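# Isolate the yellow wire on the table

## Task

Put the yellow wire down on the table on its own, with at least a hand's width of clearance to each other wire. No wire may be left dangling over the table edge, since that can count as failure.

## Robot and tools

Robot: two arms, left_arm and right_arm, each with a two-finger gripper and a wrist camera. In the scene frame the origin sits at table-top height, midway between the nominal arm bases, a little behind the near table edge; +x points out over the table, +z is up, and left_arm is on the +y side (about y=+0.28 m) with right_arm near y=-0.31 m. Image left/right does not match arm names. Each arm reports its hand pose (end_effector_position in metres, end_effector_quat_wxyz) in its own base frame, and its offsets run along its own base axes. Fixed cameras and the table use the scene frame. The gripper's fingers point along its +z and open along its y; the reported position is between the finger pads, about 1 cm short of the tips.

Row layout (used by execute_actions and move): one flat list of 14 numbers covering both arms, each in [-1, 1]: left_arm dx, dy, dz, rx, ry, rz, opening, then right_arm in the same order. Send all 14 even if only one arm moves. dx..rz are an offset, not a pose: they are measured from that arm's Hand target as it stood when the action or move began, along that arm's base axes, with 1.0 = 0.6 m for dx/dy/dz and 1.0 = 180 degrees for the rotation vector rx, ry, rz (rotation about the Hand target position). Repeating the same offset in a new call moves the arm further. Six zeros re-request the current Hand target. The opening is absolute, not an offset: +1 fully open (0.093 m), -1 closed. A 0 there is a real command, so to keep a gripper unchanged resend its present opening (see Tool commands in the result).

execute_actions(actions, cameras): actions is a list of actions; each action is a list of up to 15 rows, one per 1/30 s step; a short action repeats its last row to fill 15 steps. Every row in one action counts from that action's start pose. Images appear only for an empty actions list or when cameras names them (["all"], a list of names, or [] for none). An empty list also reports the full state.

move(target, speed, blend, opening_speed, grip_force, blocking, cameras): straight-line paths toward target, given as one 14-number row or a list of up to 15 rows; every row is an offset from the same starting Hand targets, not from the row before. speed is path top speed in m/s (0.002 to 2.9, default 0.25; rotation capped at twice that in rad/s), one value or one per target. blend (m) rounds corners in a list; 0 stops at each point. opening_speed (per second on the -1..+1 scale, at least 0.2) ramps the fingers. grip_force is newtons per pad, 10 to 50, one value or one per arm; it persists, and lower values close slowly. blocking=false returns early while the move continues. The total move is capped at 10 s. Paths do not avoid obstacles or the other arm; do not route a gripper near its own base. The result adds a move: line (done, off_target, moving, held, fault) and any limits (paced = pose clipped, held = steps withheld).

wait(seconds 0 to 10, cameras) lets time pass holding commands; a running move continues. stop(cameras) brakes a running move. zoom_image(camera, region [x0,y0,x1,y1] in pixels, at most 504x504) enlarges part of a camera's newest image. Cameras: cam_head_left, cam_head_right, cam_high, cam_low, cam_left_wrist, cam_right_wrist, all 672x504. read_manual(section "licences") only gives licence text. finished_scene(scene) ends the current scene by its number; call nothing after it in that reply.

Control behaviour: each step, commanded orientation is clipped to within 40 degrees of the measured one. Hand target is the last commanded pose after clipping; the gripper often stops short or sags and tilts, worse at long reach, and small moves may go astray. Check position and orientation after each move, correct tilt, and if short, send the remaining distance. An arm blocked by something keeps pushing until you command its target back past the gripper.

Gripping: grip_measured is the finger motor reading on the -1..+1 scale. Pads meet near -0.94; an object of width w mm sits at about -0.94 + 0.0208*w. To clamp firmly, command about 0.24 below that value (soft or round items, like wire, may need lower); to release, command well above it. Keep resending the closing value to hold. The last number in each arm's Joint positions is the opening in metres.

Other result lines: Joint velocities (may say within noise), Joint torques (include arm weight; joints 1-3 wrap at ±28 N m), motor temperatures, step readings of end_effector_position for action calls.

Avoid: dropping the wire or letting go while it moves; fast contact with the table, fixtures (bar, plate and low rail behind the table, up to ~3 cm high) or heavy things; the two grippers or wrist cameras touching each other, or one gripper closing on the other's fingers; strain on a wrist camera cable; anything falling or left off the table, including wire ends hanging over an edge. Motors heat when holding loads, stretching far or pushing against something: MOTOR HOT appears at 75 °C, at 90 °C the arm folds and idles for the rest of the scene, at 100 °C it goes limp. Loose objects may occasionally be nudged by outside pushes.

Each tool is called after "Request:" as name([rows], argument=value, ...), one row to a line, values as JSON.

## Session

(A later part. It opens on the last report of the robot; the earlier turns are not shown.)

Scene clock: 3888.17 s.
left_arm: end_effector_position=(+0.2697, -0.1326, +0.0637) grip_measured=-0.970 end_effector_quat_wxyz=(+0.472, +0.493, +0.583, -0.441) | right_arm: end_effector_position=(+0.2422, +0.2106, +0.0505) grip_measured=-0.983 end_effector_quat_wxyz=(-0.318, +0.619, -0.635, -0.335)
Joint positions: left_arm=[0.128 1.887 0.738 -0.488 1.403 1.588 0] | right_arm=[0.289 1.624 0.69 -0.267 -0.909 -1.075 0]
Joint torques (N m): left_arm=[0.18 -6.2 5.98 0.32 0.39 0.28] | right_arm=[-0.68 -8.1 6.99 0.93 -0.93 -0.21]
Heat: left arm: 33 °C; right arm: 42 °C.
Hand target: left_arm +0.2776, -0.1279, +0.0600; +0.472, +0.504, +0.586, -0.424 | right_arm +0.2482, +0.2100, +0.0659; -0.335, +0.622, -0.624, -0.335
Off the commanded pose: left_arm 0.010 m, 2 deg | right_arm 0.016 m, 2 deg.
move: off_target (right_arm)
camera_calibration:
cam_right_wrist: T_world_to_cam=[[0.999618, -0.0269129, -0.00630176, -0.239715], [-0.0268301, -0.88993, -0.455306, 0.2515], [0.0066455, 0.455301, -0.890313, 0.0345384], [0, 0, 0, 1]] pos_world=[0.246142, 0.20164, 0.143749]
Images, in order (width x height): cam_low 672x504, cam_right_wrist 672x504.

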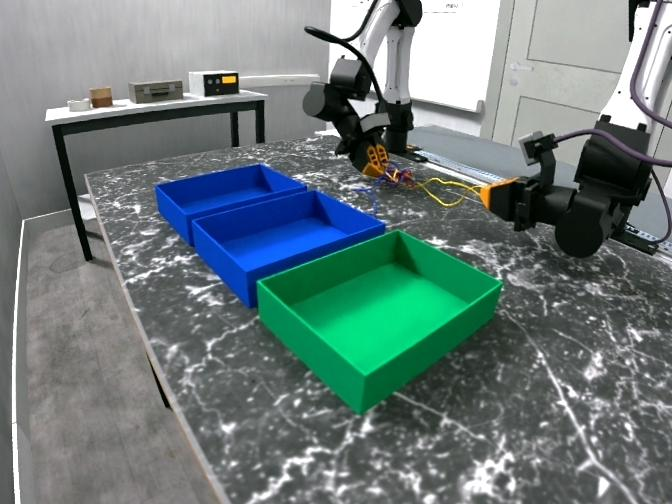

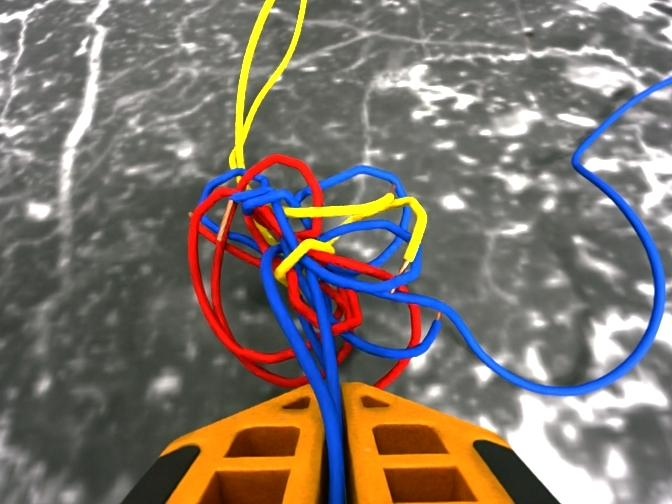

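Request:
execute_actions([
  [[0,0,0,0,0,0,-1,0,-0.01,0.01,0,0,0,-1],[0,0,0,0,0,0,-1,0,-0.025,0.02,0,0,0,-1],[0,0,0,0,0,0,-1,0,-0.04,0.03,0,0,0,-1],[0,0,0,0,0,0,-1,0,-0.055,0.03,0,0,0,-1],[0,0,0,0,0,0,-1,0,-0.07,0.03,0,0,0,-1],[0,0,0,0,0,0,-1,0,-0.085,0.03,0,0,0,-1],[0,0,0,0,0,0,-1,0,-0.1,0.03,0,0,0,-1],[0,0,0,0,0,0,-1,0,-0.115,0.03,0,0,0,-1],[0,0,0,0,0,0,-1,0,-0.125,0.03,0,0,0,-1],[0,0,0,0,0,0,-1,0,-0.135,0.03,0,0,0,-1],[0,0,0,0,0,0,-1,0,-0.14,0.03,0,0,0,-1],[0,0,0,0,0,0,-1,0,-0.145,0.03,0,0,0,-1],[0,0,0,0,0,0,-1,0,-0.15,0.03,0,0,0,-1],[0,0,0,0,0,0,-1,0,-0.15,0.03,0,0,0,-1],[0,0,0,0,0,0,-1,0,-0.15,0.03,0,0,0,-1]],
], cameras=["cam_right_wrist", "cam_high"])

Scene clock: 3903.77 s.
left_arm: end_effector_position=(+0.2636, -0.1437, +0.0660) grip_measured=-0.970 end_effector_quat_wxyz=(+0.465, +0.500, +0.572, -0.456) | right_arm: end_effector_position=(+0.2324, +0.1495, +0.0929) grip_measured=-0.983 end_effector_quat_wxyz=(-0.361, +0.611, -0.601, -0.368)
Joint positions: left_arm=[0.088 1.887 0.738 -0.496 1.417 1.588 0] | right_arm=[0.003 1.578 0.789 -0.809 -1.082 -1.6 0]
Joint torques (N m): left_arm=[3.26 -6.35 5.89 0.4 0.26 0.26] | right_arm=[-6.69 -4.64 7.02 0.16 0.31 -0.22]
Heat: left arm: 33 °C; right arm: 43 °C.
Hand target: left_arm +0.2776, -0.1280, +0.0600; +0.472, +0.504, +0.586, -0.424 | right_arm +0.2482, +0.1200, +0.0838; -0.335, +0.622, -0.624, -0.335
Off the commanded pose: left_arm 0.022 m, 4 deg | right_arm 0.035 m, 6 deg.
Step readings (end_effector_position of left_arm | right_arm):
0: (+0.2697, -0.1326, +0.0637) | (+0.2422, +0.2106, +0.0505)
1: (+0.2697, -0.1326, +0.0637) | (+0.2419, +0.2101, +0.0509)
2: (+0.2697, -0.1326, +0.0637) | (+0.2420, +0.2081, +0.0523)
4: (+0.2697, -0.1326, +0.0637) | (+0.2455, +0.1981, +0.0586)
8: (+0.2695, -0.1330, +0.0637) | (+0.2580, +0.1671, +0.0719)
15: (+0.2643, -0.1430, +0.0646) | (+0.2452, +0.1505, +0.0890)
camera_calibration:
cam_right_wrist: T_world_to_cam=[[0.99976, -0.004949, 0.0213212, -0.237074], [0.00785856, -0.827994, -0.560682, 0.208693], [0.0204286, 0.560716, -0.827756, 0.075423], [0, 0, 0, 1]] pos_world=[0.233836, 0.129332, 0.184497]
Images, in order (width x height): cam_high 672x504, cam_right_wrist 672x504.

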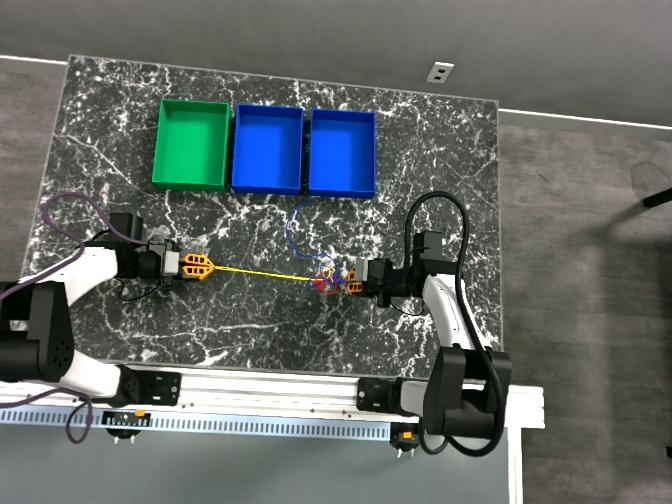

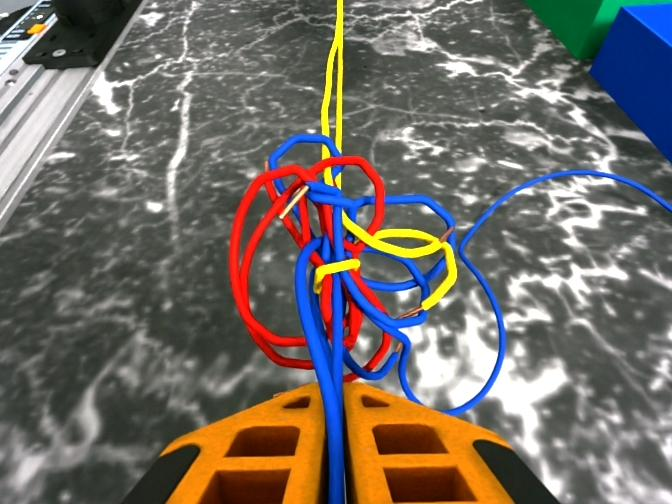

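Request:
zoom_image(camera="cam_right_wrist", region=[210, 110, 490, 400])

Scaled by 1.738 from the camera's 672x504 image, which has a finer 960x720 frame.

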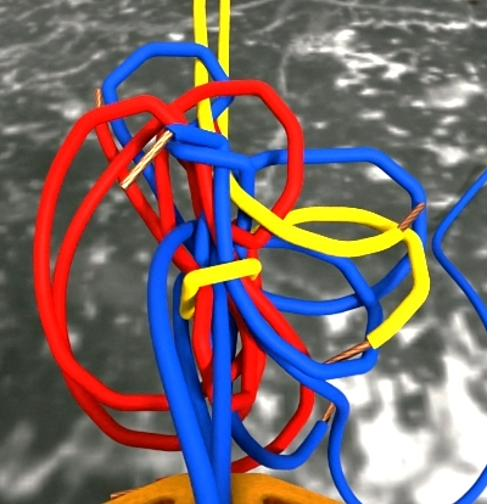

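Request:
execute_actions([
  [[0,0,0,0,0,0,-1,0,0.02,0,0,0,0,-1],[0,0,0,0,0,0,-1,0,0.045,0,0,0,0,-1],[0,0,0,0,0,0,-1,0,0.07,0,0,0,0,-1],[0,0,0,0,0,0,-1,0,0.08,0,0,0,0,-1],[0,0,0,0,0,0,-1,0,0.08,0,0,0,0,-1],[0,0,0,0,0,0,-1,0,0.07,0,0,0,0,-1],[0,0,0,0,0,0,-1,0,0.05,0,0,0,0,-1],[0,0,0,0,0,0,-1,0,0.03,0,0,0,0,-1],[0,0,0,0,0,0,-1,0,0.01,0,0,0,0,-1],[0,0,0,0,0,0,-1,0,-0.01,0,0,0,0,-1],[0,0,0,0,0,0,-1,0,-0.025,0,0,0,0,-1],[0,0,0,0,0,0,-1,0,-0.035,0,0,0,0,-1],[0,0,0,0,0,0,-1,0,-0.035,0,0,0,0,-1],[0,0,0,0,0,0,-1,0,-0.02,0,0,0,0,-1],[0,0,0,0,0,0,-1,0,-0.01,0,0,0,0,-1]],
  [[0,0,0,0,0,0,-1,0,0.02,0,0,0,0,-1],[0,0,0,0,0,0,-1,0,0.045,0,0,0,0,-1],[0,0,0,0,0,0,-1,0,0.07,0,0,0,0,-1],[0,0,0,0,0,0,-1,0,0.08,0,0,0,0,-1],[0,0,0,0,0,0,-1,0,0.08,0,0,0,0,-1],[0,0,0,0,0,0,-1,0,0.07,0,0,0,0,-1],[0,0,0,0,0,0,-1,0,0.05,0,0,0,0,-1],[0,0,0,0,0,0,-1,0,0.03,0,0,0,0,-1],[0,0,0,0,0,0,-1,0,0.01,0,0,0,0,-1],[0,0,0,0,0,0,-1,0,-0.01,0,0,0,0,-1],[0,0,0,0,0,0,-1,0,-0.025,0,0,0,0,-1],[0,0,0,0,0,0,-1,0,-0.035,0,0,0,0,-1],[0,0,0,0,0,0,-1,0,-0.035,0,0,0,0,-1],[0,0,0,0,0,0,-1,0,-0.02,0,0,0,0,-1],[0,0,0,0,0,0,-1,0,-0.01,0,0,0,0,-1]],
  [[0,0,0,0,0,0,-1,0,0.02,0,0,0,0,-1],[0,0,0,0,0,0,-1,0,0.045,0,0,0,0,-1],[0,0,0,0,0,0,-1,0,0.07,0,0,0,0,-1],[0,0,0,0,0,0,-1,0,0.08,0,0,0,0,-1],[0,0,0,0,0,0,-1,0,0.08,0,0,0,0,-1],[0,0,0,0,0,0,-1,0,0.07,0,0,0,0,-1],[0,0,0,0,0,0,-1,0,0.05,0,0,0,0,-1],[0,0,0,0,0,0,-1,0,0.03,0,0,0,0,-1],[0,0,0,0,0,0,-1,0,0.01,0,0,0,0,-1],[0,0,0,0,0,0,-1,0,-0.01,0,0,0,0,-1],[0,0,0,0,0,0,-1,0,-0.025,0,0,0,0,-1],[0,0,0,0,0,0,-1,0,-0.035,0,0,0,0,-1],[0,0,0,0,0,0,-1,0,-0.035,0,0,0,0,-1],[0,0,0,0,0,0,-1,0,-0.02,0,0,0,0,-1],[0,0,0,0,0,0,-1,0,-0.01,0,0,0,0,-1]],
  [[0,0,0,0,0,0,-1,0,0.02,0,0,0,0,-1],[0,0,0,0,0,0,-1,0,0.045,0,0,0,0,-1],[0,0,0,0,0,0,-1,0,0.07,0,0,0,0,-1],[0,0,0,0,0,0,-1,0,0.08,0,0,0,0,-1],[0,0,0,0,0,0,-1,0,0.08,0,0,0,0,-1],[0,0,0,0,0,0,-1,0,0.07,0,0,0,0,-1],[0,0,0,0,0,0,-1,0,0.05,0,0,0,0,-1],[0,0,0,0,0,0,-1,0,0.03,0,0,0,0,-1],[0,0,0,0,0,0,-1,0,0.01,0,0,0,0,-1],[0,0,0,0,0,0,-1,0,-0.01,0,0,0,0,-1],[0,0,0,0,0,0,-1,0,-0.025,0,0,0,0,-1],[0,0,0,0,0,0,-1,0,-0.035,0,0,0,0,-1],[0,0,0,0,0,0,-1,0,-0.035,0,0,0,0,-1],[0,0,0,0,0,0,-1,0,-0.02,0,0,0,0,-1],[0,0,0,0,0,0,-1,0,-0.01,0,0,0,0,-1]],
], cameras=["cam_right_wrist"])

Scene clock: 3971.23 s.
left_arm: end_effector_position=(+0.2600, -0.1494, +0.0662) grip_measured=-0.970 end_effector_quat_wxyz=(+0.459, +0.504, +0.567, -0.462) | right_arm: end_effector_position=(+0.2328, +0.1255, +0.0971) grip_measured=-0.983 end_effector_quat_wxyz=(-0.353, +0.601, -0.604, -0.387)
Joint positions: left_arm=[0.067 1.887 0.738 -0.501 1.418 1.588 0] | right_arm=[-0.102 1.67 0.879 -1.06 -1.081 -1.838 0]
Joint torques (N m): left_arm=[5.03 -6.58 5.72 0.42 0.26 0.25] | right_arm=[-6.49 -5.03 7.3 -0.02 0.62 -0.25]
Motor temperatures (°C): left_arm=[26 33 33 27 25 28 29] | right_arm=[28 35 44 31 27 25 27]
Heat: left arm: 33 °C; right arm: 44 °C.
Hand target: left_arm +0.2776, -0.1279, +0.0600; +0.472, +0.504, +0.586, -0.424 | right_arm +0.2482, +0.0960, +0.0839; -0.335, +0.622, -0.624, -0.335
Off the commanded pose: left_arm 0.028 m, 5 deg | right_arm 0.036 m, 7 deg.
Step readings (end_effector_position of left_arm | right_arm):
0: (+0.2636, -0.1437, +0.0660) | (+0.2324, +0.1495, +0.0929)
1: (+0.2636, -0.1437, +0.0660) | (+0.2328, +0.1495, +0.0929)
2: (+0.2636, -0.1437, +0.0660) | (+0.2334, +0.1513, +0.0932)
4: (+0.2651, -0.1408, +0.0658) | (+0.2347, +0.1591, +0.0908)
8: (+0.2694, -0.1321, +0.0650) | (+0.2346, +0.1648, +0.0872)
15: (+0.2607, -0.1486, +0.0668) | (+0.2403, +0.1394, +0.0941)
16: (+0.2607, -0.1487, +0.0669) | (+0.2389, +0.1406, +0.0935)
17: (+0.2612, -0.1479, +0.0669) | (+0.2379, +0.1429, +0.0930)
19: (+0.2643, -0.1421, +0.0664) | (+0.2373, +0.1528, +0.0905)
23: (+0.2696, -0.1313, +0.0654) | (+0.2388, +0.1603, +0.0870)
30: (+0.2600, -0.1499, +0.0669) | (+0.2382, +0.1354, +0.0942)
31: (+0.2602, -0.1495, +0.0671) | (+0.2370, +0.1366, +0.0940)
32: (+0.2604, -0.1491, +0.0670) | (+0.2362, +0.1390, +0.0937)
34: (+0.2636, -0.1434, +0.0666) | (+0.2366, +0.1484, +0.0913)
38: (+0.2686, -0.1334, +0.0655) | (+0.2379, +0.1559, +0.0873)
45: (+0.2599, -0.1499, +0.0670) | (+0.2380, +0.1311, +0.0947)
46: (+0.2599, -0.1499, +0.0671) | (+0.2367, +0.1322, +0.0945)
47: (+0.2601, -0.1495, +0.0670) | (+0.2361, +0.1346, +0.0940)
49: (+0.2633, -0.1438, +0.0667) | (+0.2366, +0.1436, +0.0917)
53: (+0.2681, -0.1343, +0.0656) | (+0.2380, +0.1508, +0.0873)
60: (+0.2600, -0.1494, +0.0662) | (+0.2383, +0.1249, +0.0950)
camera_calibration:
cam_right_wrist: T_world_to_cam=[[0.999807, -0.0000467053, -0.0196253, -0.234368], [-0.0113344, -0.817738, -0.57548, 0.195771], [-0.0160215, 0.575591, -0.817581, 0.0978685], [0, 0, 0, 1]] pos_world=[0.23811, 0.103746, 0.188078]
Images, in order (width x height): cam_right_wrist 672x504.

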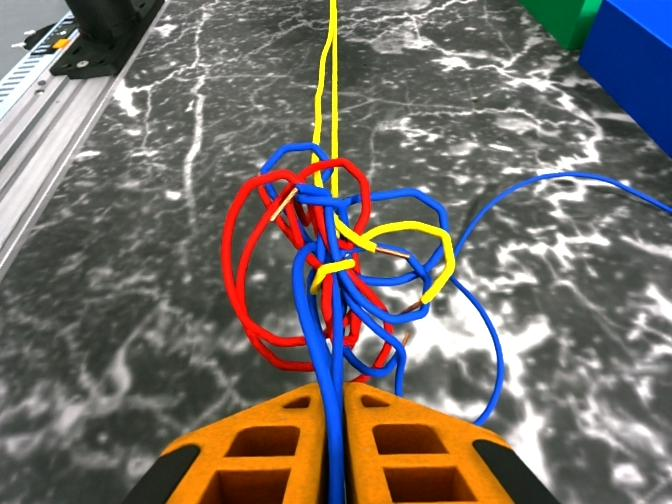

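Request:
execute_actions([
  [[0,0,0,0,0,0,-1,0,0.02,0,0,0,0,-1],[0,0,0,0,0,0,-1,0,0.045,0,0,0,0,-1],[0,0,0,0,0,0,-1,0,0.07,0,0,0,0,-1],[0,0,0,0,0,0,-1,0,0.08,0,0,0,0,-1],[0,0,0,0,0,0,-1,0,0.08,0,0,0,0,-1],[0,0,0,0,0,0,-1,0,0.07,0,0,0,0,-1],[0,0,0,0,0,0,-1,0,0.05,0,0,0,0,-1],[0,0,0,0,0,0,-1,0,0.03,0,0,0,0,-1],[0,0,0,0,0,0,-1,0,0.01,0,0,0,0,-1],[0,0,0,0,0,0,-1,0,-0.01,0,0,0,0,-1],[0,0,0,0,0,0,-1,0,-0.025,0,0,0,0,-1],[0,0,0,0,0,0,-1,0,-0.03,0,0,0,0,-1],[0,0,0,0,0,0,-1,0,-0.03,0,0,0,0,-1],[0,0,0,0,0,0,-1,0,-0.02,0,0,0,0,-1],[0,0,0,0,0,0,-1,0,-0.008,0,0,0,0,-1]],
  [[0,0,0,0,0,0,-1,0,0.02,0,0,0,0,-1],[0,0,0,0,0,0,-1,0,0.045,0,0,0,0,-1],[0,0,0,0,0,0,-1,0,0.07,0,0,0,0,-1],[0,0,0,0,0,0,-1,0,0.08,0,0,0,0,-1],[0,0,0,0,0,0,-1,0,0.08,0,0,0,0,-1],[0,0,0,0,0,0,-1,0,0.07,0,0,0,0,-1],[0,0,0,0,0,0,-1,0,0.05,0,0,0,0,-1],[0,0,0,0,0,0,-1,0,0.03,0,0,0,0,-1],[0,0,0,0,0,0,-1,0,0.01,0,0,0,0,-1],[0,0,0,0,0,0,-1,0,-0.01,0,0,0,0,-1],[0,0,0,0,0,0,-1,0,-0.025,0,0,0,0,-1],[0,0,0,0,0,0,-1,0,-0.03,0,0,0,0,-1],[0,0,0,0,0,0,-1,0,-0.03,0,0,0,0,-1],[0,0,0,0,0,0,-1,0,-0.02,0,0,0,0,-1],[0,0,0,0,0,0,-1,0,-0.008,0,0,0,0,-1]],
  [[0,0,0,0,0,0,-1,0,0.02,0,0,0,0,-1],[0,0,0,0,0,0,-1,0,0.045,0,0,0,0,-1],[0,0,0,0,0,0,-1,0,0.07,0,0,0,0,-1],[0,0,0,0,0,0,-1,0,0.08,0,0,0,0,-1],[0,0,0,0,0,0,-1,0,0.08,0,0,0,0,-1],[0,0,0,0,0,0,-1,0,0.07,0,0,0,0,-1],[0,0,0,0,0,0,-1,0,0.05,0,0,0,0,-1],[0,0,0,0,0,0,-1,0,0.03,0,0,0,0,-1],[0,0,0,0,0,0,-1,0,0.01,0,0,0,0,-1],[0,0,0,0,0,0,-1,0,-0.01,0,0,0,0,-1],[0,0,0,0,0,0,-1,0,-0.025,0,0,0,0,-1],[0,0,0,0,0,0,-1,0,-0.03,0,0,0,0,-1],[0,0,0,0,0,0,-1,0,-0.03,0,0,0,0,-1],[0,0,0,0,0,0,-1,0,-0.02,0,0,0,0,-1],[0,0,0,0,0,0,-1,0,-0.008,0,0,0,0,-1]],
  [[0,0,0,0,0,0,-1,0,0.02,0,0,0,0,-1],[0,0,0,0,0,0,-1,0,0.045,0,0,0,0,-1],[0,0,0,0,0,0,-1,0,0.07,0,0,0,0,-1],[0,0,0,0,0,0,-1,0,0.08,0,0,0,0,-1],[0,0,0,0,0,0,-1,0,0.08,0,0,0,0,-1],[0,0,0,0,0,0,-1,0,0.07,0,0,0,0,-1],[0,0,0,0,0,0,-1,0,0.05,0,0,0,0,-1],[0,0,0,0,0,0,-1,0,0.03,0,0,0,0,-1],[0,0,0,0,0,0,-1,0,0.01,0,0,0,0,-1],[0,0,0,0,0,0,-1,0,-0.01,0,0,0,0,-1],[0,0,0,0,0,0,-1,0,-0.025,0,0,0,0,-1],[0,0,0,0,0,0,-1,0,-0.03,0,0,0,0,-1],[0,0,0,0,0,0,-1,0,-0.03,0,0,0,0,-1],[0,0,0,0,0,0,-1,0,-0.02,0,0,0,0,-1],[0,0,0,0,0,0,-1,0,-0.008,0,0,0,0,-1]],
], cameras=["cam_right_wrist"])

Scene clock: 4013.00 s.
left_arm: end_effector_position=(+0.2571, -0.1547, +0.0672) grip_measured=-0.970 end_effector_quat_wxyz=(+0.456, +0.509, +0.561, -0.468) | right_arm: end_effector_position=(+0.2298, +0.1163, +0.1011) grip_measured=-0.984 end_effector_quat_wxyz=(-0.351, +0.595, -0.601, -0.401)
Joint positions: left_arm=[0.047 1.887 0.738 -0.501 1.424 1.588 0] | right_arm=[-0.147 1.711 0.914 -1.183 -1.082 -1.955 0]
Joint torques (N m): left_arm=[6.42 -6.8 5.52 0.44 0.18 0.22] | right_arm=[-8.87 -5.34 7.6 -0.05 0.92 -0.26]
Heat: left arm: 33 °C; right arm: 45 °C.
Hand target: left_arm +0.2776, -0.1280, +0.0600; +0.472, +0.504, +0.586, -0.424 | right_arm +0.2482, +0.0768, +0.0839; -0.335, +0.622, -0.624, -0.335
Off the commanded pose: left_arm 0.034 m, 6 deg | right_arm 0.047 m, 9 deg.
Step readings (end_effector_position of left_arm | right_arm):
0: (+0.2600, -0.1494, +0.0662) | (+0.2328, +0.1255, +0.0971)
1: (+0.2600, -0.1494, +0.0662) | (+0.2328, +0.1258, +0.0970)
2: (+0.2602, -0.1490, +0.0662) | (+0.2331, +0.1278, +0.0965)
4: (+0.2631, -0.1437, +0.0659) | (+0.2348, +0.1370, +0.0932)
8: (+0.2682, -0.1338, +0.0651) | (+0.2376, +0.1442, +0.0883)
15: (+0.2588, -0.1514, +0.0663) | (+0.2359, +0.1226, +0.0956)
16: (+0.2591, -0.1510, +0.0663) | (+0.2353, +0.1234, +0.0957)
17: (+0.2593, -0.1506, +0.0663) | (+0.2349, +0.1255, +0.0954)
19: (+0.2625, -0.1449, +0.0661) | (+0.2356, +0.1344, +0.0928)
23: (+0.2674, -0.1355, +0.0654) | (+0.2376, +0.1411, +0.0887)
30: (+0.2584, -0.1522, +0.0666) | (+0.2355, +0.1201, +0.0968)
31: (+0.2584, -0.1522, +0.0666) | (+0.2344, +0.1212, +0.0967)
32: (+0.2586, -0.1518, +0.0666) | (+0.2341, +0.1230, +0.0965)
34: (+0.2618, -0.1462, +0.0664) | (+0.2349, +0.1319, +0.0938)
38: (+0.2668, -0.1368, +0.0657) | (+0.2376, +0.1380, +0.0904)
45: (+0.2577, -0.1534, +0.0667) | (+0.2345, +0.1175, +0.0977)
46: (+0.2577, -0.1534, +0.0668) | (+0.2336, +0.1184, +0.0977)
47: (+0.2580, -0.1530, +0.0668) | (+0.2334, +0.1201, +0.0975)
49: (+0.2612, -0.1474, +0.0666) | (+0.2348, +0.1280, +0.0950)
53: (+0.2659, -0.1384, +0.0660) | (+0.2372, +0.1347, +0.0915)
60: (+0.2570, -0.1546, +0.0670) | (+0.2333, +0.1158, +0.0986)
camera_calibration:
cam_right_wrist: T_world_to_cam=[[0.999054, 0.00750136, -0.0428365, -0.229658], [-0.0193737, -0.805096, -0.592829, 0.192637], [-0.0389345, 0.593098, -0.804189, 0.10833], [0, 0, 0, 1]] pos_world=[0.237391, 0.0925637, 0.19148]
Images, in order (width x height): cam_right_wrist 672x504.

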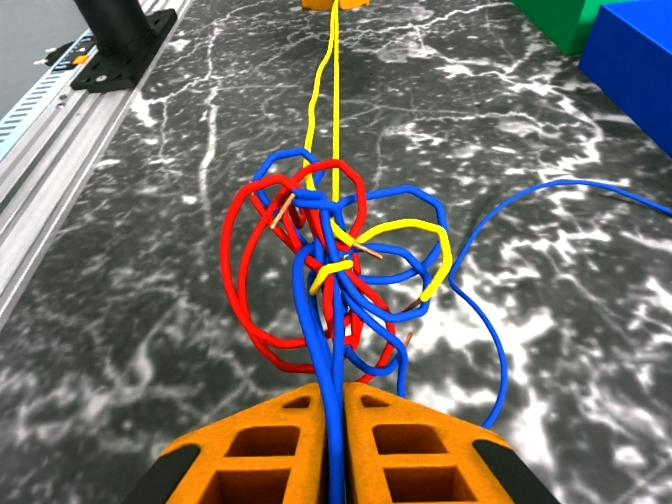

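Request:
execute_actions([
  [[0,0,0,0,0,0,-1,0,0.03,0,0,0,0,-1],[0,0,0,0,0,0,-1,0,0.07,0,0,0,0,-1],[0,0,0,0,0,0,-1,0,0.1,0,0,0,0,-1],[0,0,0,0,0,0,-1,0,0.12,0,0,0,0,-1],[0,0,0,0,0,0,-1,0,0.12,0,0,0,0,-1],[0,0,0,0,0,0,-1,0,0.11,0,0,0,0,-1],[0,0,0,0,0,0,-1,0,0.09,0,0,0,0,-1],[0,0,0,0,0,0,-1,0,0.06,0,0,0,0,-1],[0,0,0,0,0,0,-1,0,0.03,0,0,0,0,-1],[0,0,0,0,0,0,-1,0,0.0,0,0,0,0,-1],[0,0,0,0,0,0,-1,0,-0.015,0,0,0,0,-1],[0,0,0,0,0,0,-1,0,-0.025,0,0,0,0,-1],[0,0,0,0,0,0,-1,0,-0.025,0,0,0,0,-1],[0,0,0,0,0,0,-1,0,-0.02,0,0,0,0,-1],[0,0,0,0,0,0,-1,0,-0.006,0,0,0,0,-1]],
  [[0,0,0,0,0,0,-1,0,0.03,0,0,0,0,-1],[0,0,0,0,0,0,-1,0,0.07,0,0,0,0,-1],[0,0,0,0,0,0,-1,0,0.1,0,0,0,0,-1],[0,0,0,0,0,0,-1,0,0.12,0,0,0,0,-1],[0,0,0,0,0,0,-1,0,0.12,0,0,0,0,-1],[0,0,0,0,0,0,-1,0,0.11,0,0,0,0,-1],[0,0,0,0,0,0,-1,0,0.09,0,0,0,0,-1],[0,0,0,0,0,0,-1,0,0.06,0,0,0,0,-1],[0,0,0,0,0,0,-1,0,0.03,0,0,0,0,-1],[0,0,0,0,0,0,-1,0,0.0,0,0,0,0,-1],[0,0,0,0,0,0,-1,0,-0.015,0,0,0,0,-1],[0,0,0,0,0,0,-1,0,-0.025,0,0,0,0,-1],[0,0,0,0,0,0,-1,0,-0.025,0,0,0,0,-1],[0,0,0,0,0,0,-1,0,-0.02,0,0,0,0,-1],[0,0,0,0,0,0,-1,0,-0.006,0,0,0,0,-1]],
  [[0,0,0,0,0,0,-1,0,0.03,0,0,0,0,-1],[0,0,0,0,0,0,-1,0,0.07,0,0,0,0,-1],[0,0,0,0,0,0,-1,0,0.1,0,0,0,0,-1],[0,0,0,0,0,0,-1,0,0.12,0,0,0,0,-1],[0,0,0,0,0,0,-1,0,0.12,0,0,0,0,-1],[0,0,0,0,0,0,-1,0,0.11,0,0,0,0,-1],[0,0,0,0,0,0,-1,0,0.09,0,0,0,0,-1],[0,0,0,0,0,0,-1,0,0.06,0,0,0,0,-1],[0,0,0,0,0,0,-1,0,0.03,0,0,0,0,-1],[0,0,0,0,0,0,-1,0,0.0,0,0,0,0,-1],[0,0,0,0,0,0,-1,0,-0.015,0,0,0,0,-1],[0,0,0,0,0,0,-1,0,-0.025,0,0,0,0,-1],[0,0,0,0,0,0,-1,0,-0.025,0,0,0,0,-1],[0,0,0,0,0,0,-1,0,-0.02,0,0,0,0,-1],[0,0,0,0,0,0,-1,0,-0.006,0,0,0,0,-1]],
], cameras=["cam_right_wrist"])

Scene clock: 4063.10 s.
left_arm: end_effector_position=(+0.2555, -0.1571, +0.0673) grip_measured=-0.970 end_effector_quat_wxyz=(+0.454, +0.511, +0.558, -0.471) | right_arm: end_effector_position=(+0.2280, +0.1118, +0.1029) grip_measured=-0.984 end_effector_quat_wxyz=(-0.353, +0.590, -0.602, -0.406)
Joint positions: left_arm=[0.038 1.887 0.738 -0.502 1.425 1.588 0] | right_arm=[-0.17 1.722 0.92 -1.226 -1.082 -1.998 0]
Joint torques (N m): left_arm=[7.08 -6.86 5.48 0.47 0.19 0.21] | right_arm=[-10.32 -5.33 8.01 -0.01 1.09 -0.24]
Heat: left arm: 34 °C; right arm: 47 °C.
Hand target: left_arm +0.2776, -0.1279, +0.0600; +0.472, +0.504, +0.586, -0.424 | right_arm +0.2482, +0.0660, +0.0839; -0.335, +0.622, -0.624, -0.335
Off the commanded pose: left_arm 0.037 m, 7 deg | right_arm 0.054 m, 10 deg.
Step readings (end_effector_position of left_arm | right_arm):
0: (+0.2571, -0.1547, +0.0672) | (+0.2298, +0.1163, +0.1011)
1: (+0.2571, -0.1547, +0.0672) | (+0.2298, +0.1169, +0.1009)
2: (+0.2575, -0.1539, +0.0672) | (+0.2301, +0.1195, +0.0998)
4: (+0.2618, -0.1462, +0.0666) | (+0.2322, +0.1317, +0.0953)
8: (+0.2698, -0.1305, +0.0652) | (+0.2333, +0.1461, +0.0897)
15: (+0.2565, -0.1554, +0.0668) | (+0.2348, +0.1143, +0.0981)
16: (+0.2565, -0.1554, +0.0669) | (+0.2338, +0.1152, +0.0982)
17: (+0.2570, -0.1546, +0.0669) | (+0.2331, +0.1182, +0.0978)
19: (+0.2615, -0.1466, +0.0664) | (+0.2341, +0.1301, +0.0945)
23: (+0.2693, -0.1314, +0.0652) | (+0.2348, +0.1439, +0.0895)
30: (+0.2562, -0.1558, +0.0668) | (+0.2347, +0.1127, +0.0982)
31: (+0.2562, -0.1558, +0.0669) | (+0.2335, +0.1135, +0.0984)
32: (+0.2567, -0.1550, +0.0669) | (+0.2327, +0.1163, +0.0981)
34: (+0.2610, -0.1474, +0.0663) | (+0.2335, +0.1284, +0.0947)
38: (+0.2691, -0.1318, +0.0652) | (+0.2350, +0.1412, +0.0902)
45: (+0.2554, -0.1570, +0.0668) | (+0.2343, +0.1110, +0.0991)
camera_calibration:
cam_right_wrist: T_world_to_cam=[[0.998643, 0.00293998, -0.0520017, -0.226191], [-0.0289547, -0.798577, -0.601196, 0.19239], [-0.0432948, 0.601885, -0.797408, 0.111714], [0, 0, 0, 1]] pos_world=[0.236291, 0.0870648, 0.192983]
Images, in order (width x height): cam_right_wrist 672x504.

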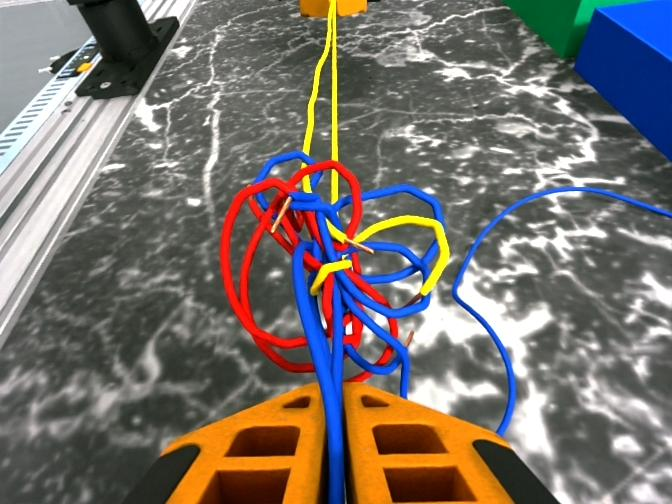

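Request:
move([
  [0,0,0,0,0,0,-1, 0,0.15,0,0,0,0,-1],
  [0,0,0,0,0,0,-1, 0,0.16,-0.07,0,0,0,-1],
], speed=0.15, blend=[0.02, 0], cameras=["cam_right_wrist"])

Scene clock: 4166.47 s.
left_arm: end_effector_position=(+0.2682, -0.1328, +0.0635) grip_measured=-0.970 end_effector_quat_wxyz=(+0.468, +0.490, +0.586, -0.444) | right_arm: end_effector_position=(+0.2467, +0.1640, +0.0473) grip_measured=-0.984 end_effector_quat_wxyz=(-0.342, +0.623, -0.615, -0.342)
Joint positions: left_arm=[0.128 1.887 0.738 -0.502 1.402 1.588 0] | right_arm=[0.086 1.682 0.726 -0.49 -1.005 -1.43 0]
Joint torques (N m): left_arm=[0.24 -6.12 6.06 0.41 0.39 0.3] | right_arm=[1.03 -5.33 4.01 0.86 -0.42 0.2]
Motor temperatures (°C): left_arm=[32 34 32 27 25 28 28] | right_arm=[36 36 46 28 29 25 28]
Heat: left arm: 34 °C; right arm: 46 °C.
Hand target: left_arm +0.2776, -0.1279, +0.0600; +0.472, +0.504, +0.586, -0.424 | right_arm +0.2482, +0.1620, +0.0419; -0.335, +0.622, -0.624, -0.335
Off the commanded pose: left_arm 0.011 m, 3 deg | right_arm 0.006 m, 2 deg.
move: off_target (left_arm)
camera_calibration:
cam_right_wrist: T_world_to_cam=[[0.999528, -0.00953034, 0.0291937, -0.249983], [0.00631432, -0.866538, -0.499072, 0.198813], [0.0300538, 0.49902, -0.866069, 0.0386933], [0, 0, 0, 1]] pos_world=[0.247447, 0.150587, 0.140031]
Images, in order (width x height): cam_right_wrist 672x504.

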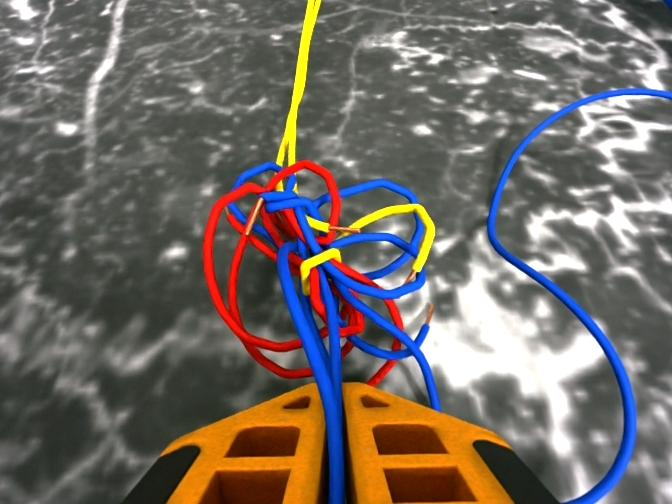

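Request:
move(target=[0,0,0,0,0,0,-1, 0,0,0,0,0,0,-0.3], speed=0.15, opening_speed=0.8, cameras=["cam_right_wrist"])

Scene clock: 4171.53 s.
left_arm: end_effector_position=(+0.2682, -0.1328, +0.0635) grip_measured=-0.970 end_effector_quat_wxyz=(+0.468, +0.490, +0.586, -0.444) | right_arm: end_effector_position=(+0.2471, +0.1636, +0.0466) grip_measured=-0.302 end_effector_quat_wxyz=(-0.341, +0.624, -0.616, -0.340)
Joint positions: left_arm=[0.128 1.887 0.738 -0.502 1.402 1.588 0] | right_arm=[0.086 1.682 0.726 -0.489 -1 -1.428 0.031]
Joint torques (N m): left_arm=[0.13 -6.17 6.01 0.41 0.4 0.3] | right_arm=[0.88 -5.41 3.99 0.86 -0.48 0.17]
Heat: left arm: 34 °C; right arm: 45 °C.
Hand target: left_arm +0.2776, -0.1279, +0.0600; +0.472, +0.504, +0.586, -0.424 | right_arm +0.2482, +0.1620, +0.0418; -0.335, +0.622, -0.624, -0.335
Off the commanded pose: left_arm 0.011 m, 3 deg | right_arm 0.005 m, 1 deg.
move: off_target (left_arm)
camera_calibration:
cam_right_wrist: T_world_to_cam=[[0.999487, -0.0106248, 0.0302263, -0.250236], [0.00573073, -0.868915, -0.494928, 0.198431], [0.0315226, 0.494847, -0.868408, 0.038754], [0, 0, 0, 1]] pos_world=[0.247748, 0.150583, 0.139427]
Images, in order (width x height): cam_right_wrist 672x504.

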